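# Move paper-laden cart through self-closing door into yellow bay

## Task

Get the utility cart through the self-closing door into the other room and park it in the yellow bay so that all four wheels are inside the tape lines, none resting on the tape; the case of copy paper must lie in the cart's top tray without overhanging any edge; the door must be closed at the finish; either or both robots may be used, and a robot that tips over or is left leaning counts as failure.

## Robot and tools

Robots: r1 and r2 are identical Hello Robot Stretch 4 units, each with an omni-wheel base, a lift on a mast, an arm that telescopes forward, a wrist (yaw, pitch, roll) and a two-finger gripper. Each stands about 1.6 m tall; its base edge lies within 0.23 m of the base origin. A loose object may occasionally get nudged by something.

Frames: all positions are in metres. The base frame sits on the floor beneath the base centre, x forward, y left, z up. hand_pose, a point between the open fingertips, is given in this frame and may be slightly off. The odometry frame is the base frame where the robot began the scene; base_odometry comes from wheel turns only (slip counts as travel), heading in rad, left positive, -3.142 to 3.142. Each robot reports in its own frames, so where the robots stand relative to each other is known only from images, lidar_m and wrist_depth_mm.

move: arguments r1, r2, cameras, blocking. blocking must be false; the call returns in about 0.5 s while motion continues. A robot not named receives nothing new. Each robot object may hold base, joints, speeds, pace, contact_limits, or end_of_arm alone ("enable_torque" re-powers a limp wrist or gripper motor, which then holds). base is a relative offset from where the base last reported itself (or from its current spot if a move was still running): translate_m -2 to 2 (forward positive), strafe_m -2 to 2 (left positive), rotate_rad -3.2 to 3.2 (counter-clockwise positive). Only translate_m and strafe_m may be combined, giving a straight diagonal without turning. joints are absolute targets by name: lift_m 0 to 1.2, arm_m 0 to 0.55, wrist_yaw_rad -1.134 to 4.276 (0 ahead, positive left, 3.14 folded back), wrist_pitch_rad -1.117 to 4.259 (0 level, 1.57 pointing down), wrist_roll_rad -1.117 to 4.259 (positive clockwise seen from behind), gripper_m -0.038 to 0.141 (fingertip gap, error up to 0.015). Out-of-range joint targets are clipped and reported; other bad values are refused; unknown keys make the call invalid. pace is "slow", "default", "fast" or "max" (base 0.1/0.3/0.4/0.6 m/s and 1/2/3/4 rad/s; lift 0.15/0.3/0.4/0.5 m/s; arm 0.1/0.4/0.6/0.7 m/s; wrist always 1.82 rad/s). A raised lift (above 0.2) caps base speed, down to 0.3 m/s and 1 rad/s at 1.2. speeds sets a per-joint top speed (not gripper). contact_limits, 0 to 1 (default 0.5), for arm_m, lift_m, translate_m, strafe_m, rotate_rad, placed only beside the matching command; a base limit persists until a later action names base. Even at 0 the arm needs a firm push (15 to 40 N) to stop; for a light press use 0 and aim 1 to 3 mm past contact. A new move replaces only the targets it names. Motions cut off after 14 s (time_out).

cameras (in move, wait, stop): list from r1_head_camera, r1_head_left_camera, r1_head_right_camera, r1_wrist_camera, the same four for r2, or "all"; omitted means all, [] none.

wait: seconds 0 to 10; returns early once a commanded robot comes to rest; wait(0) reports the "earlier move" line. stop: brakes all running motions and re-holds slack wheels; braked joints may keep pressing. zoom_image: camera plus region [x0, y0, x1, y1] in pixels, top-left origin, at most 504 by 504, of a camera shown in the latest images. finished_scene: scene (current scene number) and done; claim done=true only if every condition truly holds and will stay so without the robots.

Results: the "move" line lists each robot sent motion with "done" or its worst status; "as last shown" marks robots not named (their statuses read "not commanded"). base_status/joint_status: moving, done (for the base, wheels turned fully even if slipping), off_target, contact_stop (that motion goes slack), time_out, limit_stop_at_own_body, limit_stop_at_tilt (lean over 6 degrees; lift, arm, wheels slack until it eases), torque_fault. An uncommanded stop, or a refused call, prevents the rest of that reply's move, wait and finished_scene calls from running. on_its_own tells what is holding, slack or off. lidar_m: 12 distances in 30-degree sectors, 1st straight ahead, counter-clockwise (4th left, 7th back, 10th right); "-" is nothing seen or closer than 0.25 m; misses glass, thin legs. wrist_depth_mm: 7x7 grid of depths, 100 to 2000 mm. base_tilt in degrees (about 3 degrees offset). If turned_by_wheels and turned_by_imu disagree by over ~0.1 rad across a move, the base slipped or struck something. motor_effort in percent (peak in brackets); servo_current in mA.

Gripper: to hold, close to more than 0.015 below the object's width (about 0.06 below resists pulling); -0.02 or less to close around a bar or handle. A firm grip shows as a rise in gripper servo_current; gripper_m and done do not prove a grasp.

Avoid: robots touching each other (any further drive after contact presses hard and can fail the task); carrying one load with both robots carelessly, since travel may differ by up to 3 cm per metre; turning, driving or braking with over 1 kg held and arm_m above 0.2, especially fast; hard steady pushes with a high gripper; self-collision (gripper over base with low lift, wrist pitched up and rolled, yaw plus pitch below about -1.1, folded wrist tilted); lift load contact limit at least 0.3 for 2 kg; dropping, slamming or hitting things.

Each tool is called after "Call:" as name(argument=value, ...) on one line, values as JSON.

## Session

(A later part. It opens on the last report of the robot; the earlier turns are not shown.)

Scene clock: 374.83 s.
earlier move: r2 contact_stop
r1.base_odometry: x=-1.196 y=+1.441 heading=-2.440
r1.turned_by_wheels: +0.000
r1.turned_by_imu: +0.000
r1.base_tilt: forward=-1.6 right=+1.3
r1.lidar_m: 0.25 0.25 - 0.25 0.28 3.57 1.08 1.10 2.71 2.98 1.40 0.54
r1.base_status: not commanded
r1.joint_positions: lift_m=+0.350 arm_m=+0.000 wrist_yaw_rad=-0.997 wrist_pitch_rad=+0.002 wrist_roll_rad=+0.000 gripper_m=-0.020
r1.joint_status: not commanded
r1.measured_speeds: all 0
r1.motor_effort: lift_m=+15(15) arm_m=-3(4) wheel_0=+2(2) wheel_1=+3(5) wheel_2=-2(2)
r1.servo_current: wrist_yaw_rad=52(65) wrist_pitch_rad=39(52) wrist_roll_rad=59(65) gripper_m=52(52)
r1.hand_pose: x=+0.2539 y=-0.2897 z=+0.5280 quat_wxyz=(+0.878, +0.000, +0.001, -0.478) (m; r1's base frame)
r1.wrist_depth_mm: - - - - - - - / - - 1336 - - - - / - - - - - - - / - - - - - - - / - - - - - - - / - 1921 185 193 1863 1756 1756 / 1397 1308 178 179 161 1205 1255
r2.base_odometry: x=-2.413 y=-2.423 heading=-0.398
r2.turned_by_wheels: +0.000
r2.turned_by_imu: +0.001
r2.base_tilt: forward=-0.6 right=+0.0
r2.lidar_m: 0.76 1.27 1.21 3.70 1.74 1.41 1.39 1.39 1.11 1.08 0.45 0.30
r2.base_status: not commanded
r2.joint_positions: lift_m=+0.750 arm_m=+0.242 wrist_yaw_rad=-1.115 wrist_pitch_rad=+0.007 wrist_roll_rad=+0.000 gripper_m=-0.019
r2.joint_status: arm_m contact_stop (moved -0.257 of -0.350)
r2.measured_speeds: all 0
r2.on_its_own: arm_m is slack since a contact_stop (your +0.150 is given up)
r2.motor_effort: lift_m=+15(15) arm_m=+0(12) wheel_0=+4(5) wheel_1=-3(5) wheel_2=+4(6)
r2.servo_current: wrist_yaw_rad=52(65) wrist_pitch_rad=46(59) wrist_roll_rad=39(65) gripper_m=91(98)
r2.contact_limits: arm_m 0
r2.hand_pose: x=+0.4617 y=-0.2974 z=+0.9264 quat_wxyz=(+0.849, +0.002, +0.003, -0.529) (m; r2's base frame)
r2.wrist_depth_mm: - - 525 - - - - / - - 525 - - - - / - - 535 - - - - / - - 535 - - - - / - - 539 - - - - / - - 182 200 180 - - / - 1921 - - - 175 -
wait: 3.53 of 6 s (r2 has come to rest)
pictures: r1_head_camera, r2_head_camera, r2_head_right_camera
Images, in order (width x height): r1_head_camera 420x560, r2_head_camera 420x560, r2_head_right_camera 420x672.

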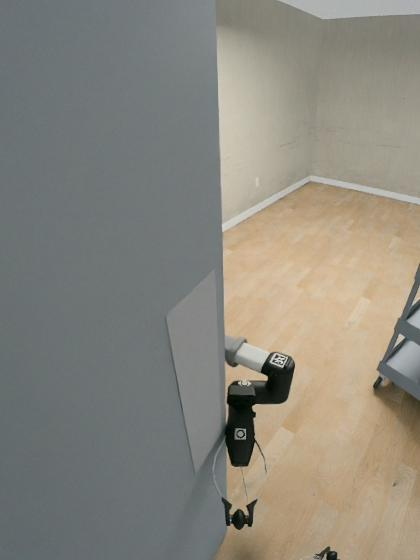

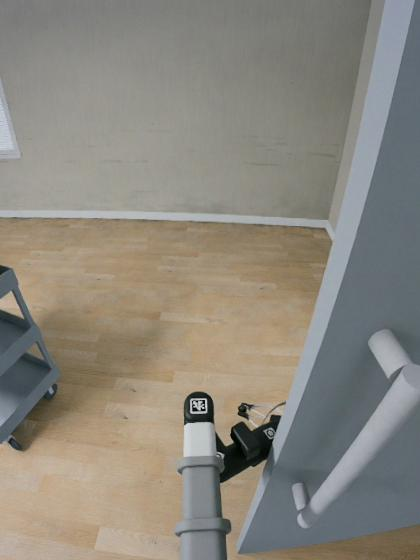

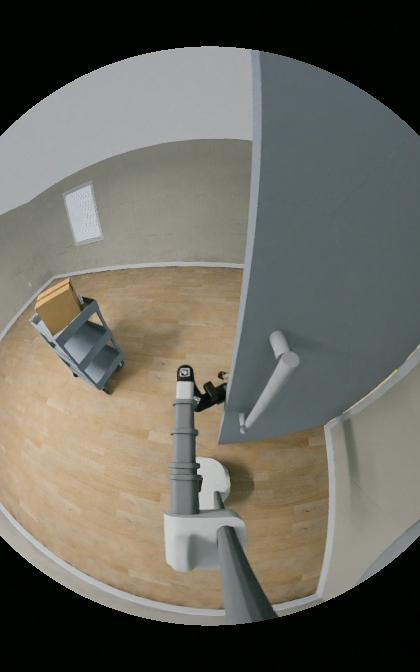

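Call:
move(blocking=false, cameras=[], r2={"joints":{"arm_m":0.238},"pace":"slow","contact_limits":{"arm_m":0.3}}, r1={"base":{"translate_m":-0.1,"strafe_m":-0.17},"pace":"slow","contact_limits":{"translate_m":0.9}})

Call:
wait(seconds=1.5, cameras=[])

Call:
wait(seconds=3, cameras=["r2_head_camera","r2_head_right_camera","r1_head_camera","r1_head_right_camera"])

Scene clock: 391.00 s.
move: r1 moving; r2 moving
r1.base_odometry: x=-1.198 y=+1.453 heading=-2.440
r1.turned_by_wheels: +0.000
r1.turned_by_imu: +0.000
r1.base_tilt: forward=-1.6 right=+1.3
r1.lidar_m: 0.25 0.25 0.25 0.25 0.29 3.57 1.06 1.05 2.70 2.94 1.38 1.42
r1.base_status: translate_m moving; strafe_m moving
r1.joint_positions: lift_m=+0.350 arm_m=+0.000 wrist_yaw_rad=-0.997 wrist_pitch_rad=+0.002 wrist_roll_rad=+0.000 gripper_m=-0.020
r1.joint_status: not commanded
r1.measured_speeds: translate_m=-0.025 strafe_m=-0.041 rotate_rad=-0.001 lift_m=+0.000 arm_m=+0.000 wrist_yaw_rad=+0.000 wrist_pitch_rad=+0.000 wrist_roll_rad=+0.000
r1.motor_effort: lift_m=+15(15) arm_m=-3(4) wheel_0=+4(6) wheel_1=-7(8) wheel_2=+4(5)
r1.servo_current: wrist_yaw_rad=39(65) wrist_pitch_rad=46(46) wrist_roll_rad=46(65) gripper_m=39(46)
r1.contact_limits: translate_m 0.9
r1.hand_pose: x=+0.2539 y=-0.2897 z=+0.5280 quat_wxyz=(+0.878, +0.000, +0.001, -0.478) (m; r1's base frame)
r1.wrist_depth_mm: - - - - - - - / - - 1308 - - - - / - - - - - - - / - - - - - - - / - - - - - - - / - 1983 183 193 1808 1756 1808 / 1397 1308 178 183 162 1205 1229
r2.base_odometry: x=-2.413 y=-2.423 heading=-0.398
r2.turned_by_wheels: +0.000
r2.turned_by_imu: +0.000
r2.base_tilt: forward=-0.7 right=+0.0
r2.lidar_m: 3.35 1.27 1.20 3.68 1.77 1.40 1.39 1.38 1.11 1.09 0.46 0.29
r2.base_status: not commanded
r2.joint_positions: lift_m=+0.750 arm_m=+0.238 wrist_yaw_rad=-1.115 wrist_pitch_rad=+0.007 wrist_roll_rad=+0.000 gripper_m=-0.019
r2.joint_status: arm_m moving
r2.measured_speeds: all 0
r2.motor_effort: lift_m=+15(15) arm_m=-6(15) wheel_0=+5(5) wheel_1=-2(3) wheel_2=+4(4)
r2.servo_current: wrist_yaw_rad=59(59) wrist_pitch_rad=46(46) wrist_roll_rad=46(52) gripper_m=91(98)
r2.contact_limits: arm_m 0.3
r2.hand_pose: x=+0.4578 y=-0.2974 z=+0.9264 quat_wxyz=(+0.849, +0.002, +0.003, -0.529) (m; r2's base frame)
r2.wrist_depth_mm: - - 535 - - - - / - - 539 - - - - / - - 530 - - - - / - - 539 - - - - / - - 539 - - - - / - - 182 202 180 - - / - 1921 - - - 150 -
pictures: none
No camera images: "cameras" was empty.

Scene clock: 391.20 s.
earlier move: r1 moving; r2 done
r1.base_odometry: x=-1.200 y=+1.465 heading=-2.440
r1.turned_by_wheels: +0.000
r1.turned_by_imu: +0.000
r1.base_tilt: forward=-1.6 right=+1.3
r1.lidar_m: 0.25 0.25 0.25 0.25 0.33 3.59 1.05 1.08 2.70 2.93 1.37 1.40
r1.base_status: translate_m moving; strafe_m moving
r1.joint_positions: lift_m=+0.350 arm_m=+0.000 wrist_yaw_rad=-0.997 wrist_pitch_rad=+0.002 wrist_roll_rad=+0.000 gripper_m=-0.020
r1.joint_status: not commanded
r1.measured_speeds: translate_m=-0.035 strafe_m=-0.060 rotate_rad=+0.004 lift_m=+0.000 arm_m=+0.000 wrist_yaw_rad=+0.000 wrist_pitch_rad=+0.000 wrist_roll_rad=+0.000
r1.motor_effort: lift_m=+15(15) arm_m=-3(4) wheel_0=+5(6) wheel_1=-7(8) wheel_2=+5(5)
r1.servo_current: wrist_yaw_rad=46(65) wrist_pitch_rad=39(52) wrist_roll_rad=39(65) gripper_m=46(46)
r1.contact_limits: translate_m 0.9
r1.hand_pose: x=+0.2539 y=-0.2897 z=+0.5280 quat_wxyz=(+0.878, +0.000, +0.001, -0.478) (m; r1's base frame)
r1.wrist_depth_mm: - - - - - - - / - - 1336 - - - - / - - - - - - - / - - - - - - - / - - - - - - - / - 1921 182 193 1808 1756 1708 / 1430 1336 179 183 161 1205 1255
r2.base_odometry: x=-2.413 y=-2.423 heading=-0.398
r2.turned_by_wheels: +0.000
r2.turned_by_imu: +0.000
r2.base_tilt: forward=-0.6 right=+0.0
r2.lidar_m: 0.75 1.24 1.22 3.72 1.76 1.40 1.39 1.38 1.12 1.08 0.46 0.28
r2.base_status: not commanded
r2.joint_positions: lift_m=+0.750 arm_m=+0.238 wrist_yaw_rad=-1.115 wrist_pitch_rad=+0.007 wrist_roll_rad=+0.000 gripper_m=-0.019
r2.joint_status: all done
r2.measured_speeds: all 0
r2.motor_effort: lift_m=+15(15) arm_m=-10(15) wheel_0=+4(5) wheel_1=-2(3) wheel_2=+4(4)
r2.servo_current: wrist_yaw_rad=59(59) wrist_pitch_rad=46(52) wrist_roll_rad=39(52) gripper_m=91(98)
r2.contact_limits: arm_m 0.3
r2.hand_pose: x=+0.4578 y=-0.2974 z=+0.9264 quat_wxyz=(+0.849, +0.002, +0.003, -0.529) (m; r2's base frame)
r2.wrist_depth_mm: - - 530 - - - - / - - 535 - - - - / - - 539 - - - - / - - 549 - - - - / - - 554 - - - - / - - 182 201 181 - - / - 1983 - - - 150 -
wait: 0.20 of 1.5 s (r2 has come to rest)
pictures: none
No camera images: "cameras" was empty.

Scene clock: 393.77 s.
earlier move: r1 done
r1.base_odometry: x=-1.230 y=+1.635 heading=-2.440
r1.turned_by_wheels: +0.000
r1.turned_by_imu: -0.002
r1.base_tilt: forward=-1.6 right=+1.3
r1.lidar_m: 0.43 0.36 0.39 0.39 0.56 3.61 0.92 1.15 2.51 2.76 1.35 1.33
r1.base_status: done
r1.joint_positions: lift_m=+0.350 arm_m=+0.000 wrist_yaw_rad=-0.997 wrist_pitch_rad=+0.002 wrist_roll_rad=+0.000 gripper_m=-0.020
r1.joint_status: not commanded
r1.measured_speeds: all 0
r1.motor_effort: lift_m=+15(15) arm_m=-4(4) wheel_0=+3(7) wheel_1=-3(9) wheel_2=+1(5)
r1.servo_current: wrist_yaw_rad=59(65) wrist_pitch_rad=46(52) wrist_roll_rad=39(65) gripper_m=39(52)
r1.contact_limits: translate_m 0.9
r1.hand_pose: x=+0.2539 y=-0.2897 z=+0.5280 quat_wxyz=(+0.878, +0.000, +0.001, -0.478) (m; r1's base frame)
r1.wrist_depth_mm: - - - - - - - / - 1281 1336 - - - - / - - - - - - - / - - - - - - - / - - - - - - - / - 1756 182 199 1756 1808 1756 / 1366 1138 179 183 162 1229 1281
r2.base_odometry: x=-2.413 y=-2.423 heading=-0.398
r2.turned_by_wheels: +0.000
r2.turned_by_imu: +0.000
r2.base_tilt: forward=-0.6 right=+0.1
r2.lidar_m: 0.85 1.28 1.22 3.69 1.80 1.41 1.38 1.39 1.12 1.08 0.46 0.31
r2.base_status: not commanded
r2.joint_positions: lift_m=+0.750 arm_m=+0.238 wrist_yaw_rad=-1.115 wrist_pitch_rad=+0.007 wrist_roll_rad=+0.000 gripper_m=-0.019
r2.joint_status: all done
r2.measured_speeds: all 0
r2.motor_effort: lift_m=+15(15) arm_m=-10(15) wheel_0=+4(5) wheel_1=-2(3) wheel_2=+4(4)
r2.servo_current: wrist_yaw_rad=52(65) wrist_pitch_rad=52(59) wrist_roll_rad=39(65) gripper_m=91(98)
r2.contact_limits: arm_m 0.3
r2.hand_pose: x=+0.4578 y=-0.2974 z=+0.9264 quat_wxyz=(+0.849, +0.002, +0.003, -0.529) (m; r2's base frame)
r2.wrist_depth_mm: - - - - - - - / - - - - - - - / - - - - - - - / - - - - - - - / - - - - - - - / - - 181 202 180 - - / - 1863 - - - 150 -
wait: 2.57 of 3 s (r1 has come to rest)
pictures: r1_head_camera, r1_head_right_camera, r2_head_camera, r2_head_right_camera
Images, in order (width x height): r1_head_camera 420x560, r1_head_right_camera 420x672, r2_head_camera 420x560, r2_head_right_camera 420x672.

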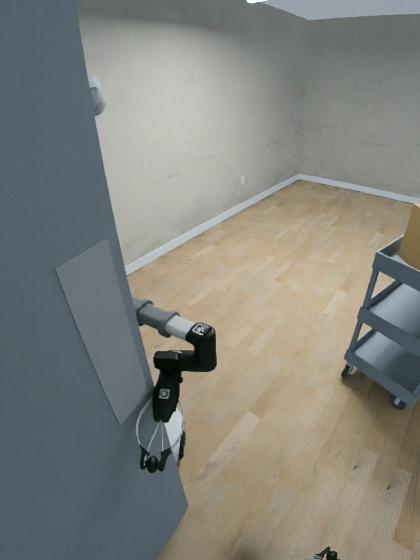

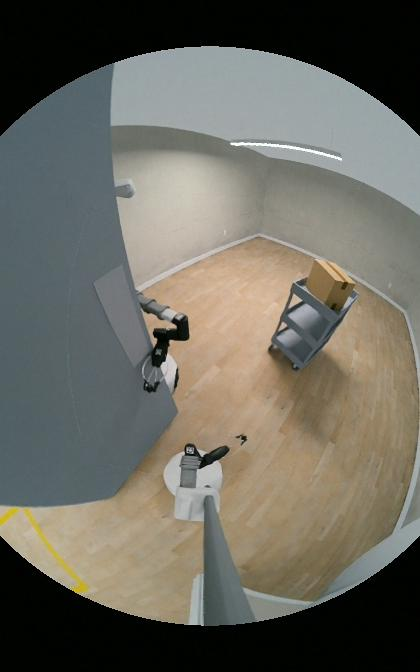

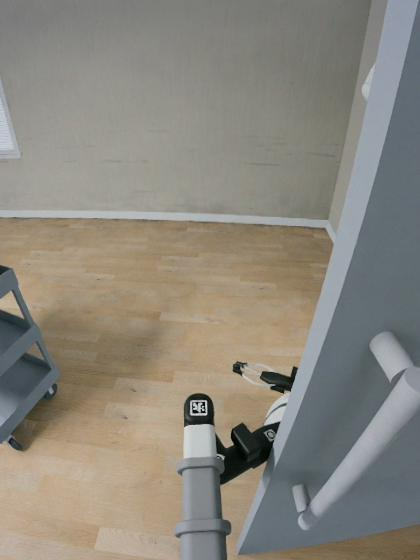

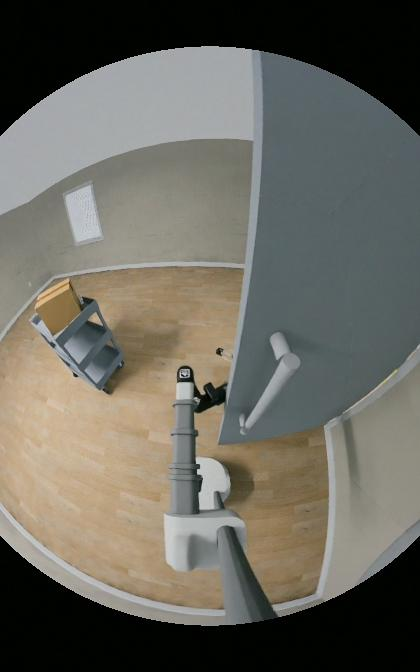

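Call:
move(blocking=false, cameras=[], r1={"base":{"translate_m":0.1,"strafe_m":-1.4}})

Call:
wait(seconds=8, cameras=["r1_head_camera","r1_head_right_camera","r1_head_left_camera"])

Scene clock: 400.30 s.
move: r1 moving
r1.base_odometry: x=-1.254 y=+1.660 heading=-2.441
r1.turned_by_wheels: +0.000
r1.turned_by_imu: -0.001
r1.base_tilt: forward=-1.6 right=+1.3
r1.lidar_m: 0.56 0.36 0.41 0.43 0.61 3.63 0.94 1.18 2.51 2.71 1.31 1.31
r1.base_status: translate_m moving; strafe_m moving
r1.joint_positions: lift_m=+0.350 arm_m=+0.000 wrist_yaw_rad=-0.997 wrist_pitch_rad=+0.002 wrist_roll_rad=+0.000 gripper_m=-0.020
r1.joint_status: not commanded
r1.measured_speeds: translate_m=+0.010 strafe_m=-0.136 rotate_rad=+0.000 lift_m=+0.000 arm_m=+0.000 wrist_yaw_rad=+0.000 wrist_pitch_rad=+0.000 wrist_roll_rad=+0.000
r1.motor_effort: lift_m=+15(15) arm_m=-4(4) wheel_0=+10(11) wheel_1=-6(9) wheel_2=-3(4)
r1.servo_current: wrist_yaw_rad=39(65) wrist_pitch_rad=46(52) wrist_roll_rad=52(72) gripper_m=39(46)
r1.hand_pose: x=+0.2539 y=-0.2897 z=+0.5280 quat_wxyz=(+0.878, +0.000, +0.001, -0.478) (m; r1's base frame)
r1.wrist_depth_mm: - - - - - - - / - 1281 1281 - - - - / - - - - - - - / - - - - - - - / - - - - - - - / - 1661 183 199 1808 1808 1756 / 1366 1138 178 183 162 1229 1281
r2: as last shown
r2.base_tilt: forward=-0.7 right=+0.1
r2.lidar_m: 0.86 1.27 1.18 3.67 1.74 1.41 1.38 1.39 1.10 1.09 0.42 0.31
r2.motor_effort: lift_m=+15(15) arm_m=-10(11) wheel_0=+4(5) wheel_1=-3(3) wheel_2=+3(4)
r2.servo_current: wrist_yaw_rad=52(65) wrist_pitch_rad=52(52) wrist_roll_rad=46(59) gripper_m=91(98)
r2.contact_limits: arm_m 0.3
r2.wrist_depth_mm: - - - - - - - / - - - - - - - / - - - - - - - / - - - - - - - / - - - - - - - / - - 181 202 181 - - / - 1921 - - - 151 -
pictures: none
No camera images: "cameras" was empty.

Scene clock: 405.83 s.
earlier move: r1 done
r1.base_odometry: x=-2.209 y=+2.640 heading=-2.440
r1.turned_by_wheels: +0.000
r1.turned_by_imu: -0.008
r1.base_tilt: forward=-1.6 right=+1.3
r1.lidar_m: 0.97 0.91 1.47 1.51 1.60 1.57 1.72 1.48 1.47 1.61 2.44 4.19
r1.base_status: done
r1.joint_positions: lift_m=+0.350 arm_m=+0.000 wrist_yaw_rad=-0.997 wrist_pitch_rad=+0.002 wrist_roll_rad=+0.000 gripper_m=-0.020
r1.joint_status: not commanded
r1.measured_speeds: all 0
r1.motor_effort: lift_m=+15(15) arm_m=-4(4) wheel_0=+2(12) wheel_1=+0(11) wheel_2=-1(5)
r1.servo_current: wrist_yaw_rad=46(72) wrist_pitch_rad=39(52) wrist_roll_rad=59(72) gripper_m=46(52)
r1.hand_pose: x=+0.2539 y=-0.2897 z=+0.5280 quat_wxyz=(+0.878, +0.000, +0.001, -0.478) (m; r1's base frame)
r1.wrist_depth_mm: - - - - - - - / - - - - - - - / - - - - - - - / - - - - - - - / - - - - - - - / - 1921 1808 199 1808 1661 - / 1430 1281 178 183 161 1205 1229
r2.base_odometry: x=-2.413 y=-2.423 heading=-0.398
r2.turned_by_wheels: +0.000
r2.turned_by_imu: +0.001
r2.base_tilt: forward=-0.7 right=+0.1
r2.lidar_m: 1.73 1.25 1.19 3.71 1.78 1.41 1.38 1.40 1.11 1.08 0.44 0.30
r2.base_status: not commanded
r2.joint_positions: lift_m=+0.750 arm_m=+0.238 wrist_yaw_rad=-1.115 wrist_pitch_rad=+0.007 wrist_roll_rad=+0.000 gripper_m=-0.019
r2.joint_status: not commanded
r2.measured_speeds: all 0
r2.motor_effort: lift_m=+15(15) arm_m=-10(11) wheel_0=+4(5) wheel_1=-2(3) wheel_2=+4(4)
r2.servo_current: wrist_yaw_rad=59(65) wrist_pitch_rad=52(59) wrist_roll_rad=39(59) gripper_m=98(104)
r2.contact_limits: arm_m 0.3
r2.hand_pose: x=+0.4578 y=-0.2974 z=+0.9264 quat_wxyz=(+0.849, +0.002, +0.003, -0.529) (m; r2's base frame)
r2.wrist_depth_mm: - - - - - - - / - - - - - - - / - - - - - - - / - - - - - - - / - - - - - - - / - - 181 202 181 - - / - 1983 - - - 151 -
wait: 5.53 of 8 s (r1 has come to rest)
pictures: r1_head_camera, r1_head_left_camera, r1_head_right_camera
Images, in order (width x height): r1_head_camera 420x560, r1_head_left_camera 420x672, r1_head_right_camera 420x672.

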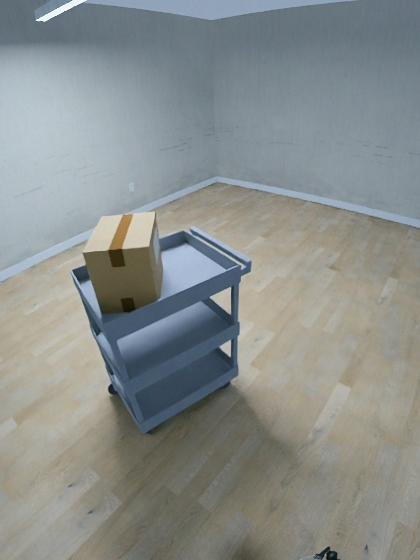

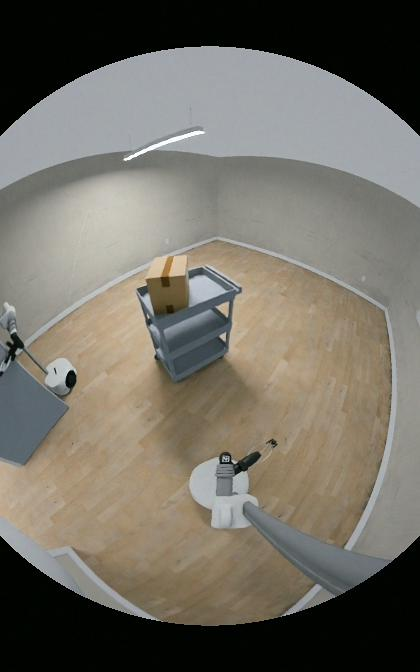

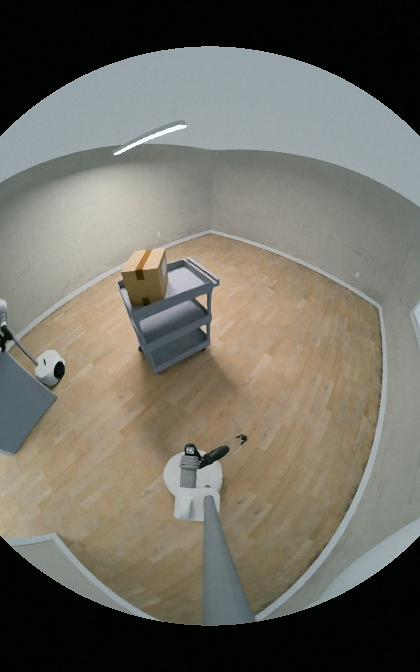

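Call:
move(blocking=false, cameras=[], r1={"base":{"translate_m":1.5,"strafe_m":-1.15}})

Call:
wait(seconds=10, cameras=[])

Call:
move(blocking=false, cameras=[], r1={"base":{"rotate_rad":2.15},"joints":{"lift_m":0.75,"wrist_yaw_rad":0}})

Call:
wait(seconds=6, cameras=["r1_head_camera","r1_head_left_camera","r1_head_right_camera"])

Scene clock: 420.07 s.
move: r1 moving
r1.base_odometry: x=-2.243 y=+2.639 heading=-2.440
r1.turned_by_wheels: +0.000
r1.turned_by_imu: +0.000
r1.base_tilt: forward=-1.6 right=+1.3
r1.lidar_m: 0.98 0.90 1.49 1.50 1.62 1.59 1.76 1.48 1.45 1.61 2.42 4.17
r1.base_status: translate_m moving; strafe_m moving
r1.joint_positions: lift_m=+0.350 arm_m=+0.000 wrist_yaw_rad=-0.997 wrist_pitch_rad=+0.002 wrist_roll_rad=+0.000 gripper_m=-0.020
r1.joint_status: not commanded
r1.measured_speeds: translate_m=+0.105 strafe_m=-0.079 rotate_rad=+0.003 lift_m=+0.000 arm_m=+0.000 wrist_yaw_rad=+0.000 wrist_pitch_rad=+0.000 wrist_roll_rad=+0.000
r1.motor_effort: lift_m=+15(15) arm_m=-4(4) wheel_0=+7(11) wheel_1=-5(5) wheel_2=-8(8)
r1.servo_current: wrist_yaw_rad=72(72) wrist_pitch_rad=39(46) wrist_roll_rad=46(65) gripper_m=39(52)
r1.hand_pose: x=+0.2539 y=-0.2897 z=+0.5280 quat_wxyz=(+0.878, +0.000, +0.001, -0.478) (m; r1's base frame)
r1.wrist_depth_mm: - - - - - - - / - - - - - - - / - - - - - - - / - - - - - - - / - - - - - - - / - 1983 1708 199 1808 1618 - / 1397 1336 178 183 161 1205 1281
r2: as last shown
r2.turned_by_imu: +0.000
r2.lidar_m: 1.74 1.27 1.19 3.65 1.79 1.40 1.39 1.42 1.11 1.08 0.44 0.30
r2.motor_effort: lift_m=+15(15) arm_m=-10(10) wheel_0=+4(5) wheel_1=-2(3) wheel_2=+4(4)
r2.servo_current: wrist_yaw_rad=46(65) wrist_pitch_rad=46(52) wrist_roll_rad=39(52) gripper_m=91(98)
r2.contact_limits: arm_m 0.3
r2.wrist_depth_mm: - - - - - - - / - - - - - - - / - - - - - - - / - - - - - - - / - - - - - - - / - - 181 202 180 - - / - 1863 - - - 151 -
pictures: none
No camera images: "cameras" was empty.

Scene clock: 427.27 s.
earlier move: r1 done
r1.base_odometry: x=-4.097 y=+2.551 heading=-2.440
r1.turned_by_wheels: +0.000
r1.turned_by_imu: -0.006
r1.base_tilt: forward=-1.6 right=+1.3
r1.lidar_m: 2.49 3.29 3.27 1.04 1.13 3.46 1.89 1.47 1.42 1.53 2.35 2.30
r1.base_status: done
r1.joint_positions: lift_m=+0.350 arm_m=+0.000 wrist_yaw_rad=-0.997 wrist_pitch_rad=+0.002 wrist_roll_rad=+0.000 gripper_m=-0.020
r1.joint_status: not commanded
r1.measured_speeds: all 0
r1.motor_effort: lift_m=+15(15) arm_m=-4(4) wheel_0=+0(12) wheel_1=-2(6) wheel_2=-1(9)
r1.servo_current: wrist_yaw_rad=39(78) wrist_pitch_rad=39(52) wrist_roll_rad=59(72) gripper_m=39(52)
r1.hand_pose: x=+0.2539 y=-0.2897 z=+0.5280 quat_wxyz=(+0.878, +0.000, +0.001, -0.478) (m; r1's base frame)
r1.wrist_depth_mm: - - - - - - - / - - - - - - - / - - - - - - - / - - - - - - - / - - - - - - - / 1618 1756 1808 198 1808 1661 - / 1397 1308 178 183 161 1229 1255
r2.base_odometry: x=-2.413 y=-2.423 heading=-0.398
r2.turned_by_wheels: +0.000
r2.turned_by_imu: +0.001
r2.base_tilt: forward=-0.6 right=+0.1
r2.lidar_m: 3.34 1.23 1.21 3.65 1.79 1.41 1.37 1.38 1.11 1.09 0.44 0.29
r2.base_status: not commanded
r2.joint_positions: lift_m=+0.750 arm_m=+0.238 wrist_yaw_rad=-1.115 wrist_pitch_rad=+0.007 wrist_roll_rad=+0.000 gripper_m=-0.019
r2.joint_status: not commanded
r2.measured_speeds: all 0
r2.motor_effort: lift_m=+15(15) arm_m=-10(11) wheel_0=+4(5) wheel_1=-2(3) wheel_2=+4(4)
r2.servo_current: wrist_yaw_rad=52(65) wrist_pitch_rad=52(59) wrist_roll_rad=52(65) gripper_m=91(98)
r2.contact_limits: arm_m 0.3
r2.hand_pose: x=+0.4578 y=-0.2974 z=+0.9264 quat_wxyz=(+0.849, +0.002, +0.003, -0.529) (m; r2's base frame)
r2.wrist_depth_mm: - - - - - - - / - - - - - - - / - - - - - - - / - - - - - - - / - - - - - - - / - - 181 202 180 - - / - 1983 - - - 150 -
wait: 7.20 of 10 s (r1 has come to rest)
pictures: none
No camera images: "cameras" was empty.

Scene clock: 427.77 s.
move: r1 moving
r1.base_odometry: x=-4.097 y=+2.551 heading=-2.188
r1.turned_by_wheels: +0.252
r1.turned_by_imu: +0.253
r1.base_tilt: forward=-1.6 right=+1.3
r1.lidar_m: 2.87 3.26 1.23 1.04 3.45 2.55 1.60 1.44 1.44 1.83 2.32 2.33
r1.base_status: rotate_rad moving
r1.joint_positions: lift_m=+0.387 arm_m=+0.000 wrist_yaw_rad=-0.414 wrist_pitch_rad=+0.002 wrist_roll_rad=+0.000 gripper_m=-0.020
r1.joint_status: lift_m moving; wrist_yaw_rad moving
r1.measured_speeds: translate_m=+0.000 strafe_m=+0.001 rotate_rad=+0.973 lift_m=+0.146 arm_m=+0.000 wrist_yaw_rad=+1.822 wrist_pitch_rad=+0.000 wrist_roll_rad=+0.000
r1.motor_effort: lift_m=+28(28) arm_m=-2(4) wheel_0=-8(8) wheel_1=-6(8) wheel_2=-7(8)
r1.servo_current: wrist_yaw_rad=78(143) wrist_pitch_rad=33(46) wrist_roll_rad=52(65) gripper_m=46(52)
r1.hand_pose: x=+0.3998 y=-0.1960 z=+0.5651 quat_wxyz=(+0.979, +0.000, +0.001, -0.205) (m; r1's base frame)
r1.wrist_depth_mm: - - - - - - - / - - - - - - - / - - - - - - - / - - - - - - - / - - - - - - - / - - 1863 198 1921 1708 1661 / 1464 1397 178 183 161 1281 1308
r2: as last shown
r2.turned_by_imu: +0.000
r2.base_tilt: forward=-0.6 right=+0.0
r2.lidar_m: 3.36 1.28 1.21 3.69 1.77 1.41 1.39 1.39 1.12 1.07 0.45 0.31
r2.motor_effort: lift_m=+15(15) arm_m=-10(10) wheel_0=+5(5) wheel_1=-3(3) wheel_2=+4(4)
r2.servo_current: wrist_yaw_rad=46(65) wrist_pitch_rad=52(52) wrist_roll_rad=46(65) gripper_m=85(104)
r2.contact_limits: arm_m 0.3
r2.wrist_depth_mm: - - - - - - - / - - - - - - - / - - - - - - - / - - - - - - - / - - - - - - - / - - 180 202 180 - - / - 1921 - - - 151 -
pictures: none
No camera images: "cameras" was empty.

Scene clock: 429.87 s.
earlier move: r1 done
r1.base_odometry: x=-4.097 y=+2.551 heading=-0.291
r1.turned_by_wheels: +1.897
r1.turned_by_imu: +1.908
r1.base_tilt: forward=-1.6 right=+1.2
r1.lidar_m: 1.23 3.44 1.78 1.44 1.40 1.52 2.35 2.33 2.57 3.31 3.25 1.03
r1.base_status: done
r1.joint_positions: lift_m=+0.750 arm_m=+0.000 wrist_yaw_rad=-0.002 wrist_pitch_rad=+0.002 wrist_roll_rad=+0.000 gripper_m=-0.020
r1.joint_status: all done
r1.measured_speeds: all 0
r1.motor_effort: lift_m=+25(28) arm_m=-3(4) wheel_0=-2(10) wheel_1=-3(8) wheel_2=+0(9)
r1.servo_current: wrist_yaw_rad=39(143) wrist_pitch_rad=52(52) wrist_roll_rad=46(65) gripper_m=39(52)
r1.hand_pose: x=+0.4591 y=-0.0881 z=+0.9271 quat_wxyz=(+1.000, +0.000, +0.001, -0.001) (m; r1's base frame)
r1.wrist_depth_mm: - - - - - - - / - - - - - - - / - - - - - - - / - - - - 1182 1118 - / - - - - 1308 - - / - - - 198 180 - - / - - 179 183 144 - -
r2.base_odometry: x=-2.413 y=-2.423 heading=-0.398
r2.turned_by_wheels: +0.000
r2.turned_by_imu: +0.000
r2.base_tilt: forward=-0.7 right=+0.0
r2.lidar_m: 3.36 1.25 1.22 3.70 1.78 1.41 1.39 1.41 1.12 1.09 0.44 0.32
r2.base_status: not commanded
r2.joint_positions: lift_m=+0.750 arm_m=+0.238 wrist_yaw_rad=-1.115 wrist_pitch_rad=+0.007 wrist_roll_rad=+0.000 gripper_m=-0.019
r2.joint_status: not commanded
r2.measured_speeds: all 0
r2.motor_effort: lift_m=+15(15) arm_m=-10(11) wheel_0=+4(5) wheel_1=-2(3) wheel_2=+4(4)
r2.servo_current: wrist_yaw_rad=39(65) wrist_pitch_rad=46(59) wrist_roll_rad=39(65) gripper_m=98(104)
r2.contact_limits: arm_m 0.3
r2.hand_pose: x=+0.4578 y=-0.2974 z=+0.9264 quat_wxyz=(+0.849, +0.002, +0.003, -0.529) (m; r2's base frame)
r2.wrist_depth_mm: - - - - - - - / - - - - - - - / - - - - - - - / - - - - - - - / - - - - - - - / - - 181 202 180 - - / - 1921 - - - 150 -
wait: 2.10 of 6 s (r1 has come to rest)
pictures: r1_head_camera, r1_head_left_camera, r1_head_right_camera
Images, in order (width x height): r1_head_camera 420x560, r1_head_left_camera 420x672, r1_head_right_camera 420x672.

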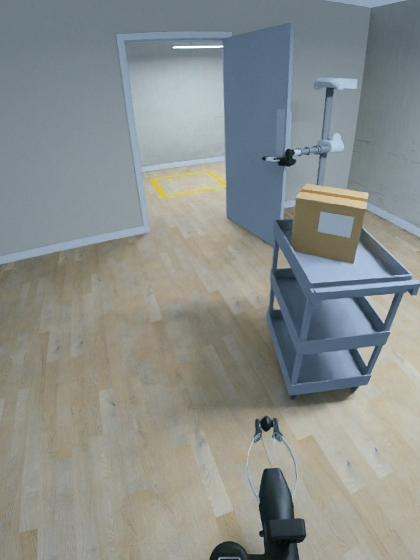

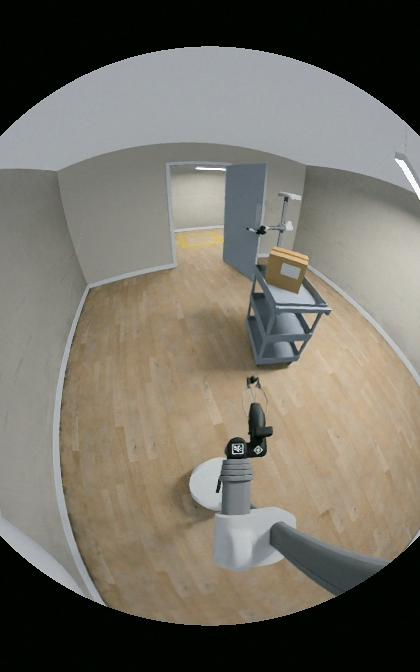

